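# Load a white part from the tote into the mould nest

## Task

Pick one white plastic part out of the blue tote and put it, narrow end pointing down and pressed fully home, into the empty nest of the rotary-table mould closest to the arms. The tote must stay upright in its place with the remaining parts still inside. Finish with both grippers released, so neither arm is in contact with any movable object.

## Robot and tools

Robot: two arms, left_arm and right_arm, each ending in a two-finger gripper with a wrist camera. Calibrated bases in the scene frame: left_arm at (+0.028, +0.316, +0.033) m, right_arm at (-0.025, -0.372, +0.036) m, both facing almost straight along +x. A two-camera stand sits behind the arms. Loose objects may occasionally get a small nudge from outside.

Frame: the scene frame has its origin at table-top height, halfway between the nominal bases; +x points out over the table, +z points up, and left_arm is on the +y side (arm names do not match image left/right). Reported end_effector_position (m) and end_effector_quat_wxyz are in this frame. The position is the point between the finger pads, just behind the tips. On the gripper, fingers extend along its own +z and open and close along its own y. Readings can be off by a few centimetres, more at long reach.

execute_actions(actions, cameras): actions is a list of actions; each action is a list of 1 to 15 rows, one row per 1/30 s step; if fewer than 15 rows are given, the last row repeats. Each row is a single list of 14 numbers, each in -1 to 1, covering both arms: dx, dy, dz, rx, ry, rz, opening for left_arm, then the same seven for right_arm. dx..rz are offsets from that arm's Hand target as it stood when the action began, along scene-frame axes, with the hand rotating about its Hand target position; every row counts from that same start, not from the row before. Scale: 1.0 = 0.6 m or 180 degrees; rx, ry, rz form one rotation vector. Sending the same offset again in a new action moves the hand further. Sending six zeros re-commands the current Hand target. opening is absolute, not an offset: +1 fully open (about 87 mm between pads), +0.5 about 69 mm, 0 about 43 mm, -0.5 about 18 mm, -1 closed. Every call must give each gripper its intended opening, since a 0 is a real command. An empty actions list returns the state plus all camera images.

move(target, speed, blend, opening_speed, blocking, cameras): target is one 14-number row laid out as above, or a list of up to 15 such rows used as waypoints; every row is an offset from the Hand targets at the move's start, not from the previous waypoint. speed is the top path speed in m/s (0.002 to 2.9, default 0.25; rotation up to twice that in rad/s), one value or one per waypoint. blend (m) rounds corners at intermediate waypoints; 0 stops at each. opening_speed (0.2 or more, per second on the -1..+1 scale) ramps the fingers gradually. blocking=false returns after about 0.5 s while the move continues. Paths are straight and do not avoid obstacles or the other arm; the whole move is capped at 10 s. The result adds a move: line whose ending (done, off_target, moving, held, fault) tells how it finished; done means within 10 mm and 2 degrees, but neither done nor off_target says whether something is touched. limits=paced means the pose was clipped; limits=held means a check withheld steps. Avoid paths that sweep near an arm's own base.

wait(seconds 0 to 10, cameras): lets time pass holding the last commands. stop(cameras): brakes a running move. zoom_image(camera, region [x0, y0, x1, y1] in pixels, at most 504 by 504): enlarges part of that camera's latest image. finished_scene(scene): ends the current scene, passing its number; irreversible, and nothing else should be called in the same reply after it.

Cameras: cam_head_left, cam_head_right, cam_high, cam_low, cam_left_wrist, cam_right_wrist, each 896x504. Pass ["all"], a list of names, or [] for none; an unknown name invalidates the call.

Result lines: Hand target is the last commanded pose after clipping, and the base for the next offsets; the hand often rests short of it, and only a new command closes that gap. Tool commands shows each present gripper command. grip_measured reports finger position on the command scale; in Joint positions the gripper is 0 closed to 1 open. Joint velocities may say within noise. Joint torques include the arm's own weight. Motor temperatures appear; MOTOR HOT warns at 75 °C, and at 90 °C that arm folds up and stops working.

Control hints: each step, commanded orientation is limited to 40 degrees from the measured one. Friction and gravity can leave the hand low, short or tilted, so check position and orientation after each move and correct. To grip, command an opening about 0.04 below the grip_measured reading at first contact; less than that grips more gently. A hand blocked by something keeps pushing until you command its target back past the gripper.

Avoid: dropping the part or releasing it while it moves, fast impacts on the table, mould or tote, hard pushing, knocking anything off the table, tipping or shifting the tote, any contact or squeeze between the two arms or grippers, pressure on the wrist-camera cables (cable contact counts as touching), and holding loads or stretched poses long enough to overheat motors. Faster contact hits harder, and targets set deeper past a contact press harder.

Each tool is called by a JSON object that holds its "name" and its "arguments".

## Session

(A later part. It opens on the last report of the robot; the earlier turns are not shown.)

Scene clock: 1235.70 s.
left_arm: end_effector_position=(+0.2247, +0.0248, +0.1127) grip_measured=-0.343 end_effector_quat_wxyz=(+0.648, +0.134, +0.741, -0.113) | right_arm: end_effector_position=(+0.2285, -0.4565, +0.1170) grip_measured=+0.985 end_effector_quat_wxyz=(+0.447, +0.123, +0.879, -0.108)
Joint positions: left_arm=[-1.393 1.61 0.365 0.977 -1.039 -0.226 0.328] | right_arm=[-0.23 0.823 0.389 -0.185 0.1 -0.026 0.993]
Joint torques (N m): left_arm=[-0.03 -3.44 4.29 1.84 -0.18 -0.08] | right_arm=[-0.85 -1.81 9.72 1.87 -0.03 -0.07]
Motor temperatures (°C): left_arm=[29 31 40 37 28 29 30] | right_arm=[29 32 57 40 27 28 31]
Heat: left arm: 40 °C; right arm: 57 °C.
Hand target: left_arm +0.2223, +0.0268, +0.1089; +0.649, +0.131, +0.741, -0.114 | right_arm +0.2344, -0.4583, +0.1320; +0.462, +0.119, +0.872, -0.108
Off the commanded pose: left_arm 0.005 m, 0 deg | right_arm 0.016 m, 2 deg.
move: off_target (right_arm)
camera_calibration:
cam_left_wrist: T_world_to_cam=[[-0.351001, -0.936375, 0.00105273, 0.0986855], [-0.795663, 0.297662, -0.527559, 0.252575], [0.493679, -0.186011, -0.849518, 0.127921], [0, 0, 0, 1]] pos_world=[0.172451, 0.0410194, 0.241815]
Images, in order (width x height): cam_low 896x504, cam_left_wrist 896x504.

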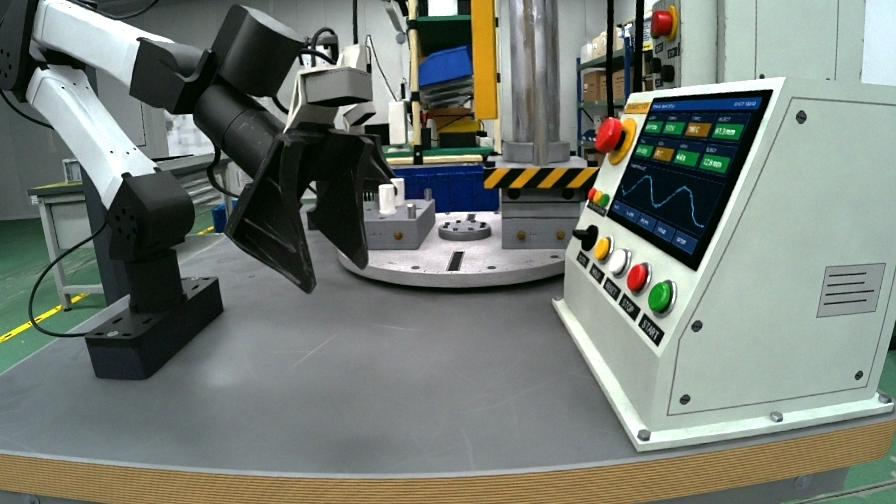

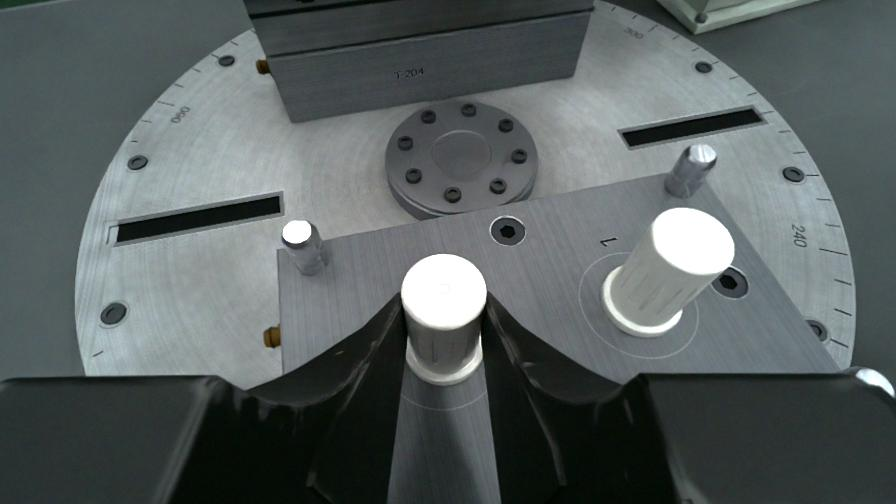

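{"name": "zoom_image", "arguments": {"camera": "cam_low", "region": [375, 165, 425, 220]}}

{"name": "zoom_image", "arguments": {"camera": "cam_left_wrist", "region": [380, 240, 700, 430]}}

Scaled by 9.164 from the camera's 896x504 image, which has a finer 1280x720 frame.

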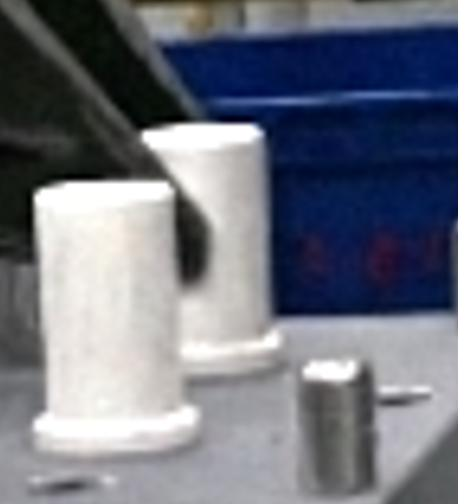

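Scaled by 1.575 from the camera's 896x504 image, which has a finer 1280x720 frame.

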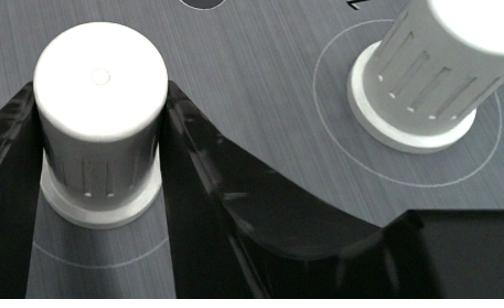

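{"name": "move", "arguments": {"target": [0, 0, -0.0033, 0, 0, 0, -0.46, 0, 0, 0, 0, 0, 0, 1], "speed": 0.008, "cameras": ["cam_left_wrist", "cam_low"]}}

{"name": "zoom_image", "arguments": {"camera": "cam_low", "region": [375, 165, 425, 220]}}

{"name": "zoom_image", "arguments": {"camera": "cam_left_wrist", "region": [380, 240, 700, 430]}}

Scene clock: 1254.47 s.
left_arm: end_effector_position=(+0.2251, +0.0254, +0.1121) grip_measured=-0.343 end_effector_quat_wxyz=(+0.650, +0.130, +0.740, -0.114) | right_arm: end_effector_position=(+0.2285, -0.4565, +0.1170) grip_measured=+0.985 end_effector_quat_wxyz=(+0.447, +0.123, +0.879, -0.108)
Joint positions: left_arm=[-1.393 1.619 0.36 1 -1.044 -0.226 0.328] | right_arm=[-0.23 0.823 0.389 -0.185 0.1 -0.026 0.993]
Joint torques (N m): left_arm=[-0.03 -3.33 4.37 1.76 -0.12 -0.06] | right_arm=[-0.92 -1.84 9.59 1.86 -0.02 -0.08]
Motor temperatures (°C): left_arm=[29 31 40 39 27 29 30] | right_arm=[29 32 57 40 27 28 31]
Heat: left arm: 40 °C; right arm: 57 °C.
Hand target: left_arm +0.2223, +0.0269, +0.1068; +0.649, +0.131, +0.741, -0.114 | right_arm +0.2344, -0.4583, +0.1320; +0.462, +0.119, +0.872, -0.108
Off the commanded pose: left_arm 0.006 m, 0 deg | right_arm 0.016 m, 2 deg.
move: off_target (right_arm)
camera_calibration:
cam_left_wrist: T_world_to_cam=[[-0.346561, -0.937993, 0.00799396, 0.0975817], [-0.795642, 0.289431, -0.53215, 0.253141], [0.49684, -0.190783, -0.846612, 0.126515], [0, 0, 0, 1]] pos_world=[0.17237, 0.0424009, 0.241038]
Images, in order (width x height): cam_low 896x504, cam_left_wrist 896x504.

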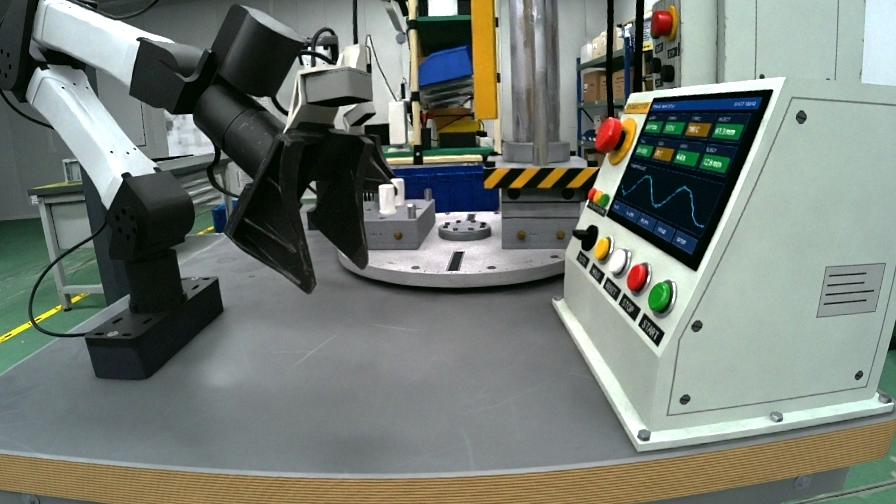

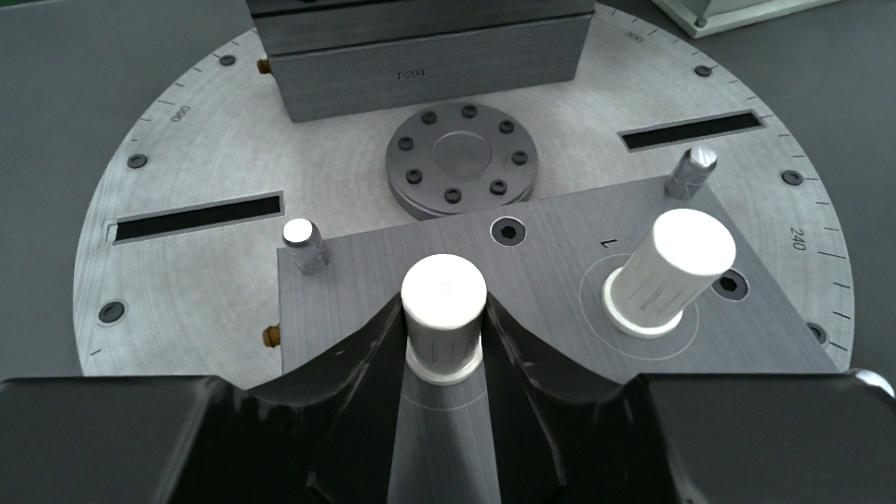

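Scaled by 9.164 from the camera's 896x504 image, which has a finer 1280x720 frame.

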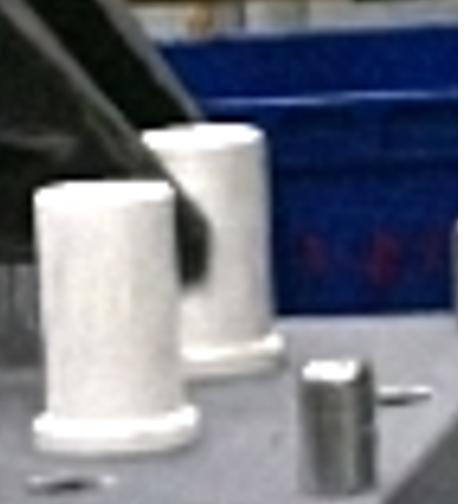

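Scaled by 1.575 from the camera's 896x504 image, which has a finer 1280x720 frame.

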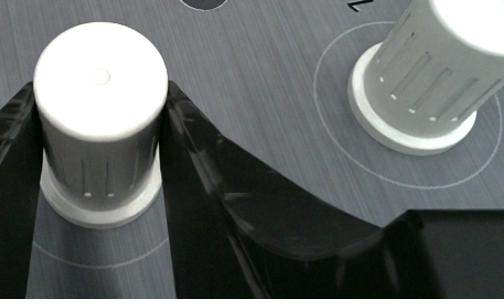

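{"name": "move", "arguments": {"target": [[0.0045, -0.0022, 0.006, 0, 0, 0, -0.46, 0, 0, 0, 0, 0, 0, 1], [0.0045, -0.0022, 0.006, 0, 0, 0, 0.0, 0, 0, 0, 0, 0, 0, 1]], "speed": 0.02, "opening_speed": 0.4, "cameras": ["cam_left_wrist", "cam_low"]}}

{"name": "zoom_image", "arguments": {"camera": "cam_low", "region": [375, 165, 425, 220]}}

{"name": "zoom_image", "arguments": {"camera": "cam_left_wrist", "region": [380, 200, 700, 430]}}

Scene clock: 1266.97 s.
left_arm: end_effector_position=(+0.2251, +0.0255, +0.1120) grip_measured=+0.000 end_effector_quat_wxyz=(+0.650, +0.130, +0.740, -0.114) | right_arm: end_effector_position=(+0.2285, -0.4565, +0.1170) grip_measured=+0.985 end_effector_quat_wxyz=(+0.447, +0.123, +0.879, -0.108)
Joint positions: left_arm=[-1.393 1.619 0.36 1 -1.044 -0.226 0.5] | right_arm=[-0.23 0.823 0.389 -0.185 0.1 -0.026 0.993]
Joint torques (N m): left_arm=[0.76 -4.16 5.39 1.6 -0.03 0] | right_arm=[-0.88 -1.76 9.61 1.87 0.01 -0.11]
Motor temperatures (°C): left_arm=[29 31 40 39 27 29 30] | right_arm=[29 32 57 40 27 28 31]
Heat: left arm: 40 °C; right arm: 57 °C.
Hand target: left_arm +0.2250, +0.0255, +0.1104; +0.649, +0.131, +0.741, -0.114 | right_arm +0.2344, -0.4583, +0.1320; +0.462, +0.119, +0.872, -0.108
Off the commanded pose: left_arm 0.002 m, 0 deg | right_arm 0.016 m, 2 deg.
move: off_target (right_arm)
camera_calibration:
cam_left_wrist: T_world_to_cam=[[-0.346544, -0.938002, 0.007674, 0.0977523], [-0.795659, 0.289603, -0.532032, 0.253025], [0.496824, -0.190478, -0.84669, 0.126457], [0, 0, 0, 1]] pos_world=[0.17237, 0.0425024, 0.240937]
Images, in order (width x height): cam_low 896x504, cam_left_wrist 896x504.

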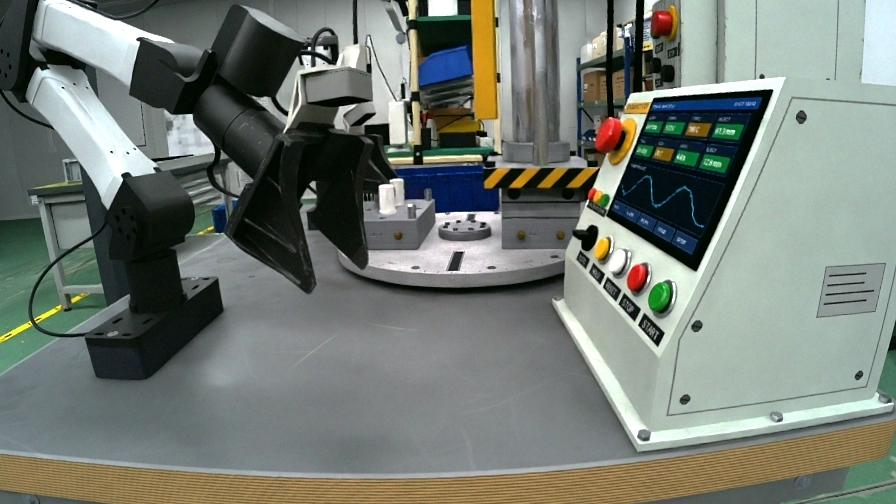

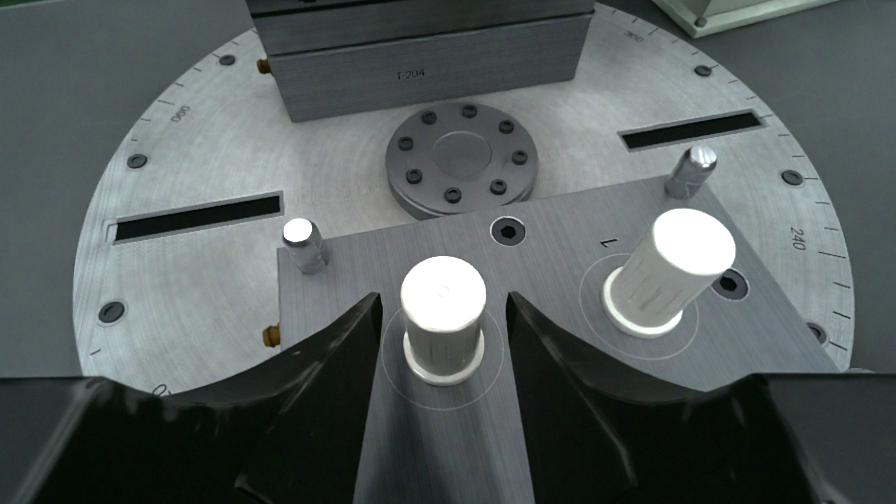

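Scaled by 9.164 from the camera's 896x504 image, which has a finer 1280x720 frame.

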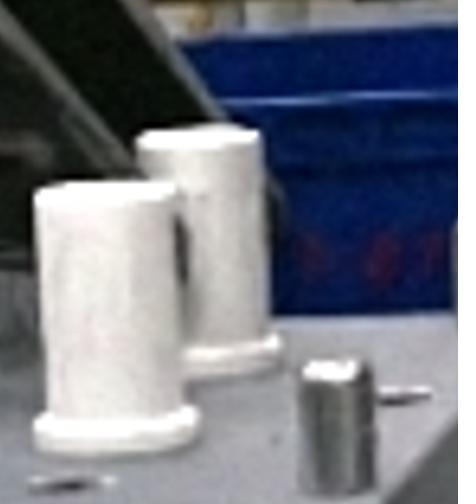

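Scaled by 1.575 from the camera's 896x504 image, which has a finer 1280x720 frame.

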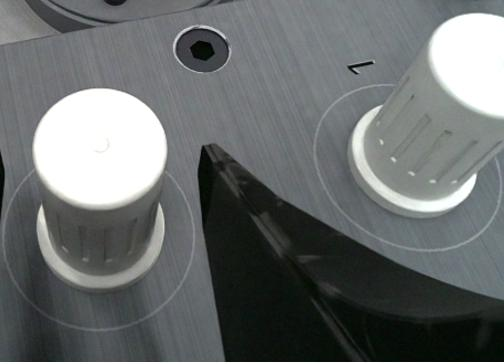

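{"name": "zoom_image", "arguments": {"camera": "cam_low", "region": [375, 172, 410, 192]}}

{"name": "zoom_image", "arguments": {"camera": "cam_low", "region": [375, 195, 410, 220]}}

{"name": "zoom_image", "arguments": {"camera": "cam_left_wrist", "region": [375, 240, 515, 420]}}

{"name": "zoom_image", "arguments": {"camera": "cam_left_wrist", "region": [570, 190, 750, 370]}}

Scaled by 14.400 from the camera's 896x504 image, which has a finer 1280x720 frame.

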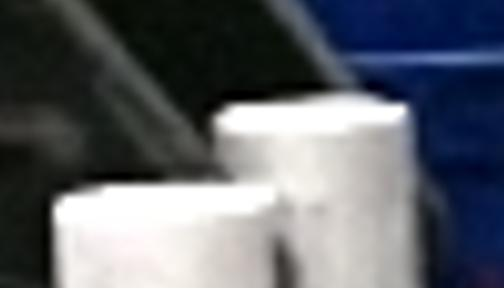

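Scaled by 14.400 from the camera's 896x504 image, which has a finer 1280x720 frame.

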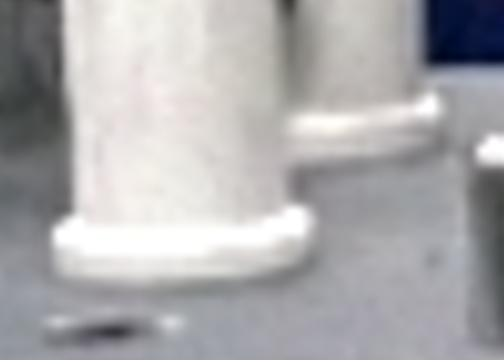

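Scaled by 2.800 from the camera's 896x504 image, which has a finer 1280x720 frame.

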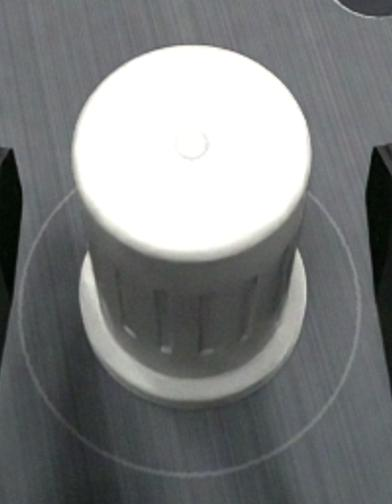

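Scaled by 2.800 from the camera's 896x504 image, which has a finer 1280x720 frame.

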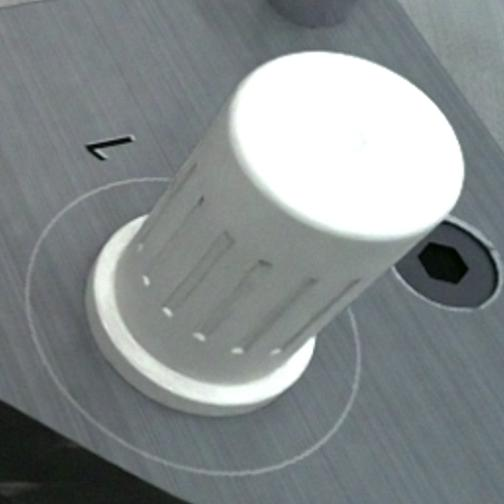

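{"name": "move", "arguments": {"target": [0, 0, 0.03, 0, 0, 0, 0.0, 0, 0, 0, 0, 0, 0, 1], "speed": 0.02, "cameras": ["cam_left_wrist"]}}

Scene clock: 1293.03 s.
left_arm: end_effector_position=(+0.2238, +0.0329, +0.1152) grip_measured=+0.000 end_effector_quat_wxyz=(+0.644, +0.143, +0.745, -0.098) | right_arm: end_effector_position=(+0.2285, -0.4565, +0.1170) grip_measured=+0.985 end_effector_quat_wxyz=(+0.447, +0.123, +0.879, -0.108)
Joint positions: left_arm=[-1.393 1.55 0.36 0.887 -1.044 -0.226 0.5] | right_arm=[-0.23 0.823 0.389 -0.185 0.1 -0.026 0.993]
Joint torques (N m): left_arm=[0.73 -6.11 8.2 1.51 -0.05 0] | right_arm=[-0.88 -1.81 9.61 1.84 -0.01 -0.09]
Motor temperatures (°C): left_arm=[28 32 41 39 27 29 30] | right_arm=[29 32 58 40 27 28 31]
Heat: left arm: 41 °C; right arm: 58 °C.
Hand target: left_arm +0.2250, +0.0255, +0.1285; +0.649, +0.131, +0.741, -0.114 | right_arm +0.2344, -0.4583, +0.1320; +0.462, +0.119, +0.872, -0.108
Off the commanded pose: left_arm 0.015 m, 2 deg | right_arm 0.016 m, 2 deg.
move: off_target (left_arm, right_arm)
camera_calibration:
cam_left_wrist: T_world_to_cam=[[-0.346579, -0.937529, -0.0303561, 0.108589], [-0.799459, 0.312157, -0.513247, 0.249534], [0.49066, -0.153613, -0.857704, 0.132653], [0, 0, 0, 1]] pos_world=[0.172039, 0.0442889, 0.245146]
Images, in order (width x height): cam_left_wrist 896x504.

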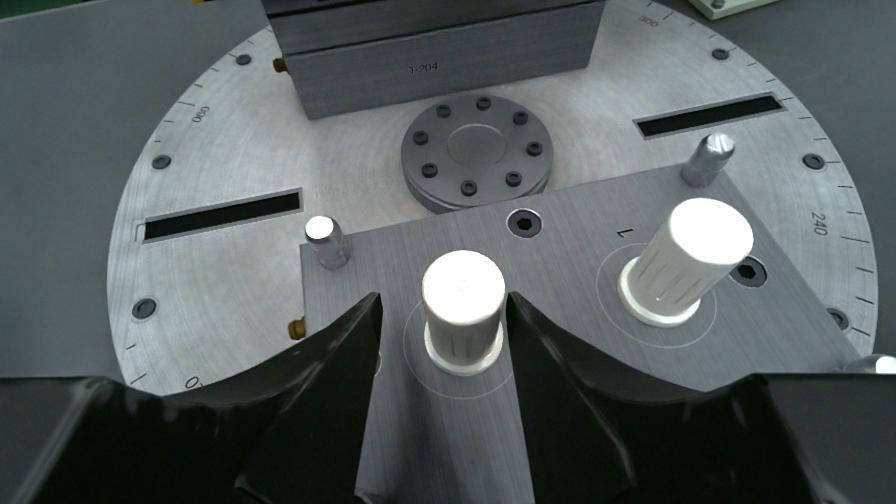

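{"name": "move", "arguments": {"target": [[0, 0, 0, 0, 0, 0, 0.2, 0, 0, 0, 0, 0, 0, 1], [0, -0.0125, 0, 0, 0, 0, 0.2, 0, 0, 0, 0, 0, 0, 1]], "speed": 0.02, "opening_speed": 0.5, "cameras": ["cam_left_wrist"]}}

Scene clock: 1302.67 s.
left_arm: end_effector_position=(+0.2252, +0.0245, +0.1239) grip_measured=+0.200 end_effector_quat_wxyz=(+0.648, +0.135, +0.742, -0.108) | right_arm: end_effector_position=(+0.2285, -0.4565, +0.1170) grip_measured=+0.985 end_effector_quat_wxyz=(+0.447, +0.123, +0.879, -0.108)
Joint positions: left_arm=[-1.393 1.55 0.39 0.884 -1.044 -0.226 0.6] | right_arm=[-0.23 0.823 0.389 -0.185 0.1 -0.026 0.993]
Joint torques (N m): left_arm=[0.31 -4.08 8.17 1.54 -0.09 -0.03] | right_arm=[-0.96 -1.73 9.68 1.87 -0.03 -0.1]
Motor temperatures (°C): left_arm=[28 33 42 39 27 29 29] | right_arm=[29 32 58 40 27 28 31]
Heat: left arm: 42 °C; right arm: 58 °C.
Hand target: left_arm +0.2250, +0.0180, +0.1284; +0.649, +0.131, +0.741, -0.114 | right_arm +0.2344, -0.4583, +0.1320; +0.462, +0.119, +0.872, -0.108
Off the commanded pose: left_arm 0.008 m, 1 deg | right_arm 0.016 m, 2 deg.
move: off_target (right_arm)
camera_calibration:
cam_left_wrist: T_world_to_cam=[[-0.346519, -0.938018, -0.00685565, 0.0985082], [-0.797156, 0.298318, -0.524927, 0.259071], [0.494436, -0.176432, -0.851119, 0.136917], [0, 0, 0, 1]] pos_world=[0.172958, 0.0392733, 0.253201]
Images, in order (width x height): cam_left_wrist 896x504.

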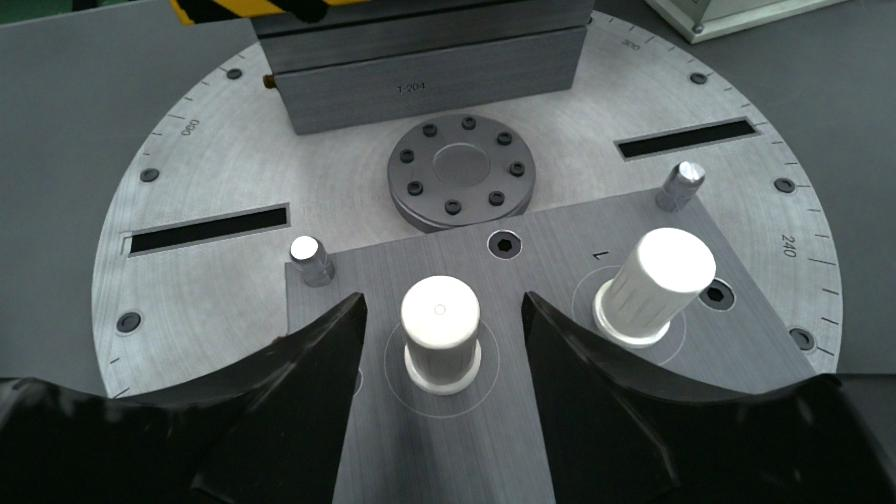

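{"name": "move", "arguments": {"target": [0, -0.008, 0.035, 0, 0, 0, 0.2, 0, 0, 0, 0, 0, 0, 1], "speed": 0.03, "cameras": ["cam_left_wrist"]}}

Scene clock: 1308.43 s.
left_arm: end_effector_position=(+0.2260, +0.0200, +0.1352) grip_measured=+0.200 end_effector_quat_wxyz=(+0.644, +0.144, +0.745, -0.097) | right_arm: end_effector_position=(+0.2285, -0.4565, +0.1170) grip_measured=+0.985 end_effector_quat_wxyz=(+0.447, +0.123, +0.879, -0.108)
Joint positions: left_arm=[-1.393 1.504 0.445 0.752 -1.044 -0.226 0.6] | right_arm=[-0.23 0.823 0.389 -0.185 0.1 -0.026 0.993]
Joint torques (N m): left_arm=[0.1 -6.23 8.77 1.49 -0.12 -0.05] | right_arm=[-0.9 -1.89 9.58 1.88 0 -0.05]
Motor temperatures (°C): left_arm=[28 33 42 38 27 29 29] | right_arm=[29 32 58 40 27 28 31]
Heat: left arm: 42 °C; right arm: 58 °C.
Hand target: left_arm +0.2250, +0.0132, +0.1495; +0.649, +0.131, +0.741, -0.114 | right_arm +0.2344, -0.4583, +0.1320; +0.462, +0.119, +0.872, -0.108
Off the commanded pose: left_arm 0.016 m, 3 deg | right_arm 0.016 m, 2 deg.
move: off_target (left_arm, right_arm)
camera_calibration:
cam_left_wrist: T_world_to_cam=[[-0.346663, -0.937396, -0.0333572, 0.0982492], [-0.799716, 0.313958, -0.511747, 0.265402], [0.490183, -0.150728, -0.858488, 0.14682], [0, 0, 0, 1]] pos_world=[0.174337, 0.0309034, 0.265139]
Images, in order (width x height): cam_left_wrist 896x504.

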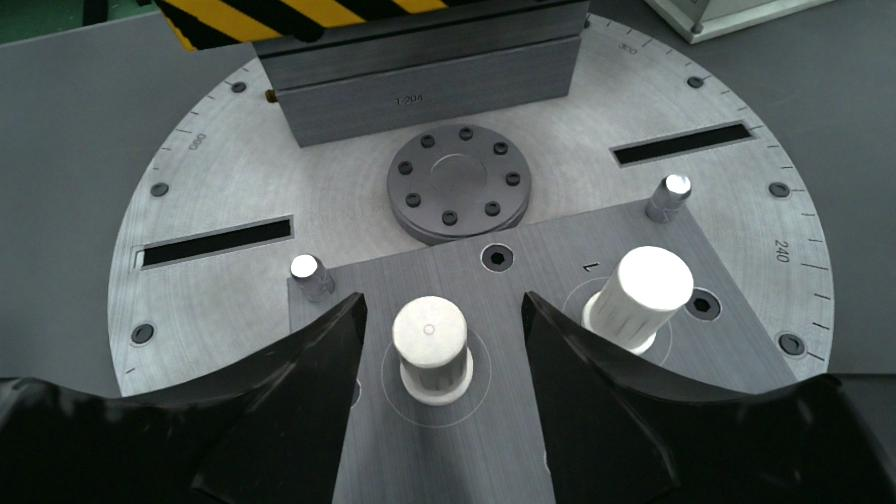

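{"name": "move", "arguments": {"target": [-0.0083, 0.0133, 0.1, 0, 0, 0, 0.2, 0, 0, 0, 0, 0, 0, 1], "speed": 0.08, "cameras": ["cam_left_wrist"]}}

Scene clock: 1315.27 s.
left_arm: end_effector_position=(+0.2211, +0.0252, +0.1938) grip_measured=+0.200 end_effector_quat_wxyz=(+0.643, +0.150, +0.745, -0.097) | right_arm: end_effector_position=(+0.2285, -0.4565, +0.1170) grip_measured=+0.985 end_effector_quat_wxyz=(+0.447, +0.123, +0.879, -0.108)
Joint positions: left_arm=[-1.407 1.275 0.566 0.395 -1.049 -0.226 0.6] | right_arm=[-0.23 0.823 0.389 -0.185 0.1 -0.026 0.993]
Joint torques (N m): left_arm=[0.06 -5.05 10.45 1.53 -0.23 -0.12] | right_arm=[-0.91 -1.78 9.65 1.84 0.01 -0.08]
Motor temperatures (°C): left_arm=[28 33 43 38 27 29 29] | right_arm=[29 32 58 40 27 28 31]
Heat: left arm: 43 °C; right arm: 58 °C.
Hand target: left_arm +0.2200, +0.0212, +0.2094; +0.649, +0.131, +0.741, -0.114 | right_arm +0.2344, -0.4583, +0.1320; +0.462, +0.119, +0.872, -0.108
Off the commanded pose: left_arm 0.016 m, 3 deg | right_arm 0.016 m, 2 deg.
move: off_target (left_arm, right_arm)
camera_calibration:
cam_left_wrist: T_world_to_cam=[[-0.355036, -0.933976, -0.0404629, 0.106504], [-0.79661, 0.324903, -0.509756, 0.288423], [0.489246, -0.148749, -0.859367, 0.200608], [0, 0, 0, 1]] pos_world=[0.169426, 0.0356032, 0.323731]
Images, in order (width x height): cam_left_wrist 896x504.

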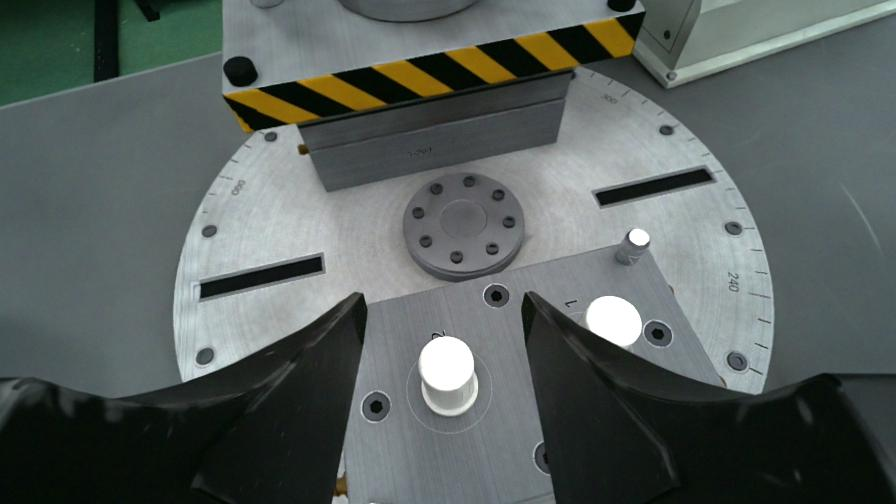

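{"name": "move", "arguments": {"target": [[0, 0.05, 0.12, 0, 0, 0, 0.2, 0, 0, 0, 0, 0, 0, 1], [0.0833, 0.5813, 0.2227, 0.0185, 0.1468, 0.1366, 0.2, 0, 0, 0, 0, 0, 0, 1]], "speed": 0.25, "blend": [0.03, 0], "cameras": ["cam_left_wrist", "cam_low", "cam_high", "cam_head_left"]}}

{"name": "zoom_image", "arguments": {"camera": "cam_low", "region": [375, 165, 425, 220]}}

{"name": "zoom_image", "arguments": {"camera": "cam_high", "region": [160, 150, 500, 350]}}

Scene clock: 1335.67 s.
left_arm: end_effector_position=(+0.2697, +0.3696, +0.3359) grip_measured=+0.200 end_effector_quat_wxyz=(+0.464, -0.044, +0.884, +0.020) | right_arm: end_effector_position=(+0.2285, -0.4565, +0.1170) grip_measured=+0.985 end_effector_quat_wxyz=(+0.447, +0.123, +0.879, -0.108)
Joint positions: left_arm=[0.347 0.953 1.357 -1.022 0.197 0.132 0.6] | right_arm=[-0.23 0.823 0.389 -0.185 0.1 -0.026 0.993]
Joint torques (N m): left_arm=[1.37 -0.42 9.83 1.6 0.35 0.13] | right_arm=[-0.9 -1.77 9.61 1.86 -0.02 -0.1]
Motor temperatures (°C): left_arm=[28 32 45 38 27 29 29] | right_arm=[29 32 58 40 27 28 31]
Heat: left arm: 45 °C; right arm: 58 °C.
Hand target: left_arm +0.2700, +0.3700, +0.3430; +0.469, -0.039, +0.882, +0.020 | right_arm +0.2344, -0.4583, +0.1320; +0.462, +0.119, +0.872, -0.108
Off the commanded pose: left_arm 0.007 m, 1 deg | right_arm 0.016 m, 2 deg.
move: off_target (right_arm)
camera_calibration:
cam_left_wrist: T_world_to_cam=[[0.0947133, -0.995393, 0.0148812, 0.33402], [-0.991687, -0.0956474, -0.0860706, 0.353472], [0.0870975, -0.00660547, -0.996178, 0.452059], [0, 0, 0, 1]] pos_world=[0.279524, 0.369276, 0.475784]
Images, in order (width x height): cam_head_left 896x504, cam_high 896x504, cam_low 896x504, cam_left_wrist 896x504.

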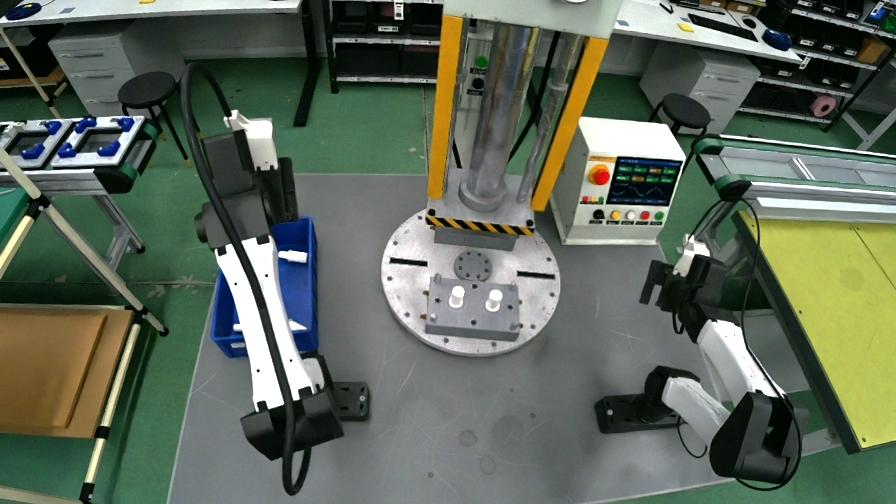

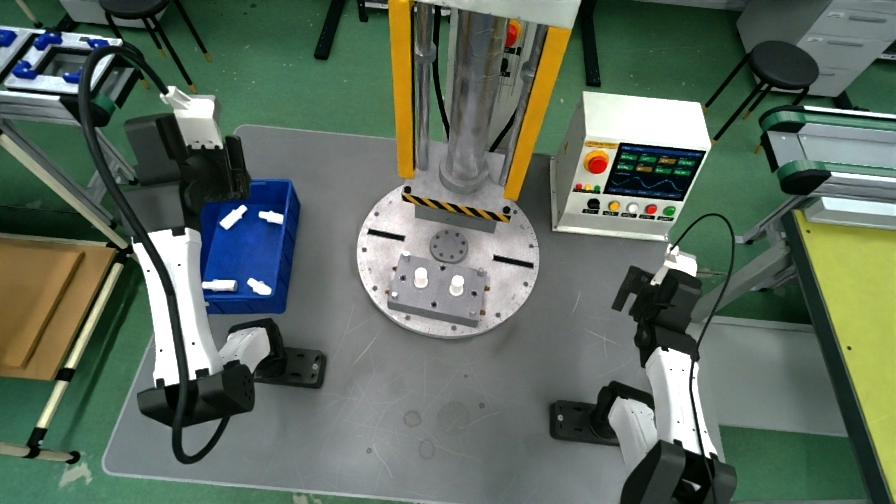

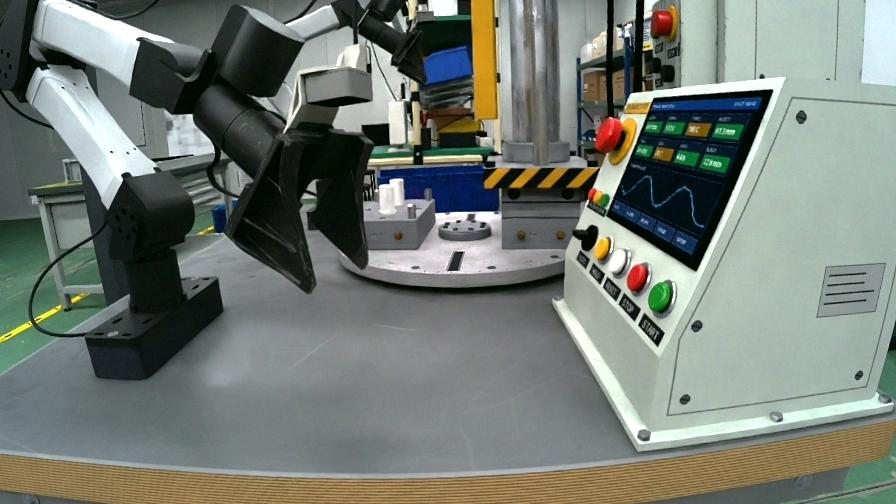

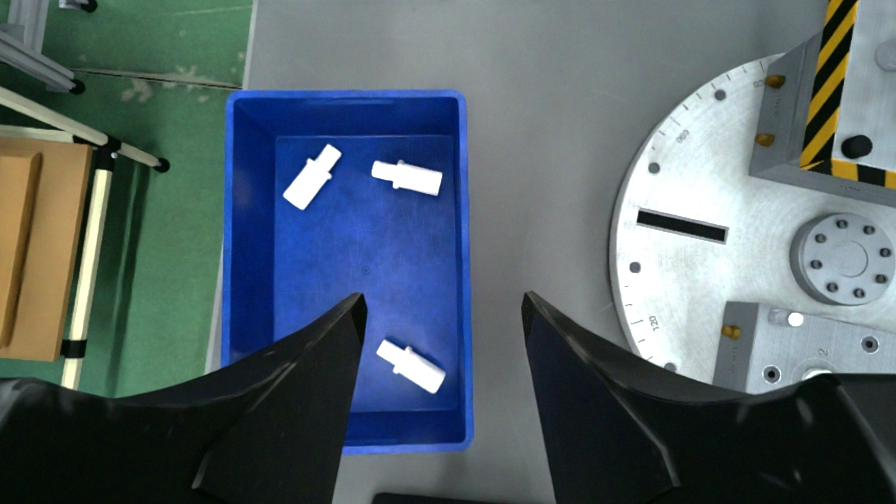

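Scaled by 9.164 from the camera's 896x504 image, which has a finer 1280x720 frame.

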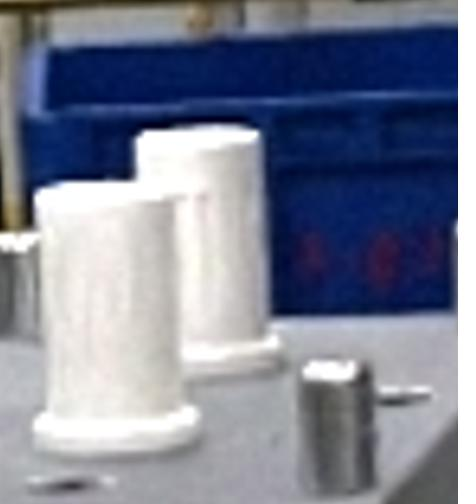

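Scaled by 1.482 from the camera's 896x504 image, which has a finer 1280x720 frame.

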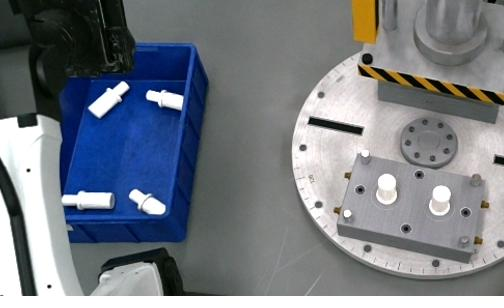

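{"name": "zoom_image", "arguments": {"camera": "cam_low", "region": [375, 172, 410, 192]}}

{"name": "zoom_image", "arguments": {"camera": "cam_low", "region": [375, 195, 410, 220]}}

{"name": "zoom_image", "arguments": {"camera": "cam_high", "region": [390, 250, 490, 320]}}

{"name": "zoom_image", "arguments": {"camera": "cam_head_left", "region": [420, 270, 530, 345]}}

Scaled by 14.400 from the camera's 896x504 image, which has a finer 1280x720 frame.

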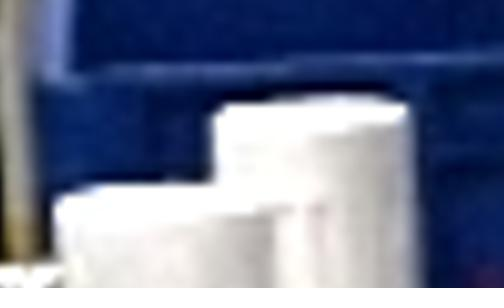

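Scaled by 14.400 from the camera's 896x504 image, which has a finer 1280x720 frame.

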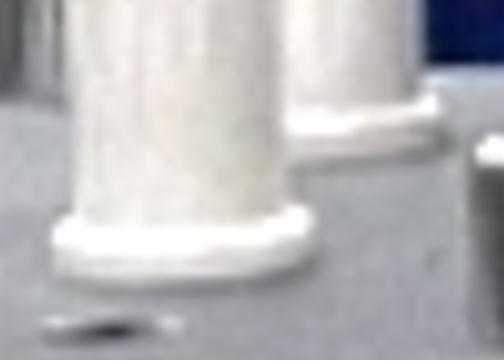

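Scaled by 5.040 from the camera's 896x504 image, which has a finer 1280x720 frame.

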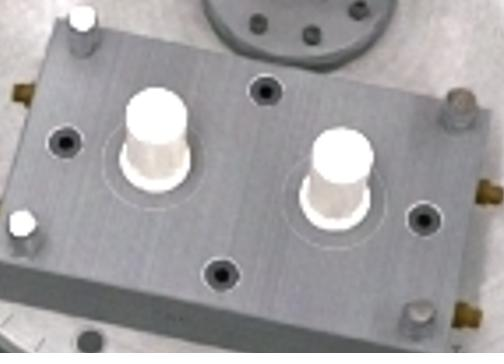

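Scaled by 4.582 from the camera's 896x504 image, which has a finer 1280x720 frame.

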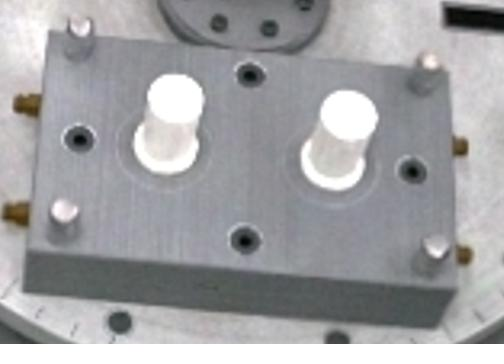

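{"name": "finished_scene", "arguments": {"scene": 3}}

The scene is finished: the task was done.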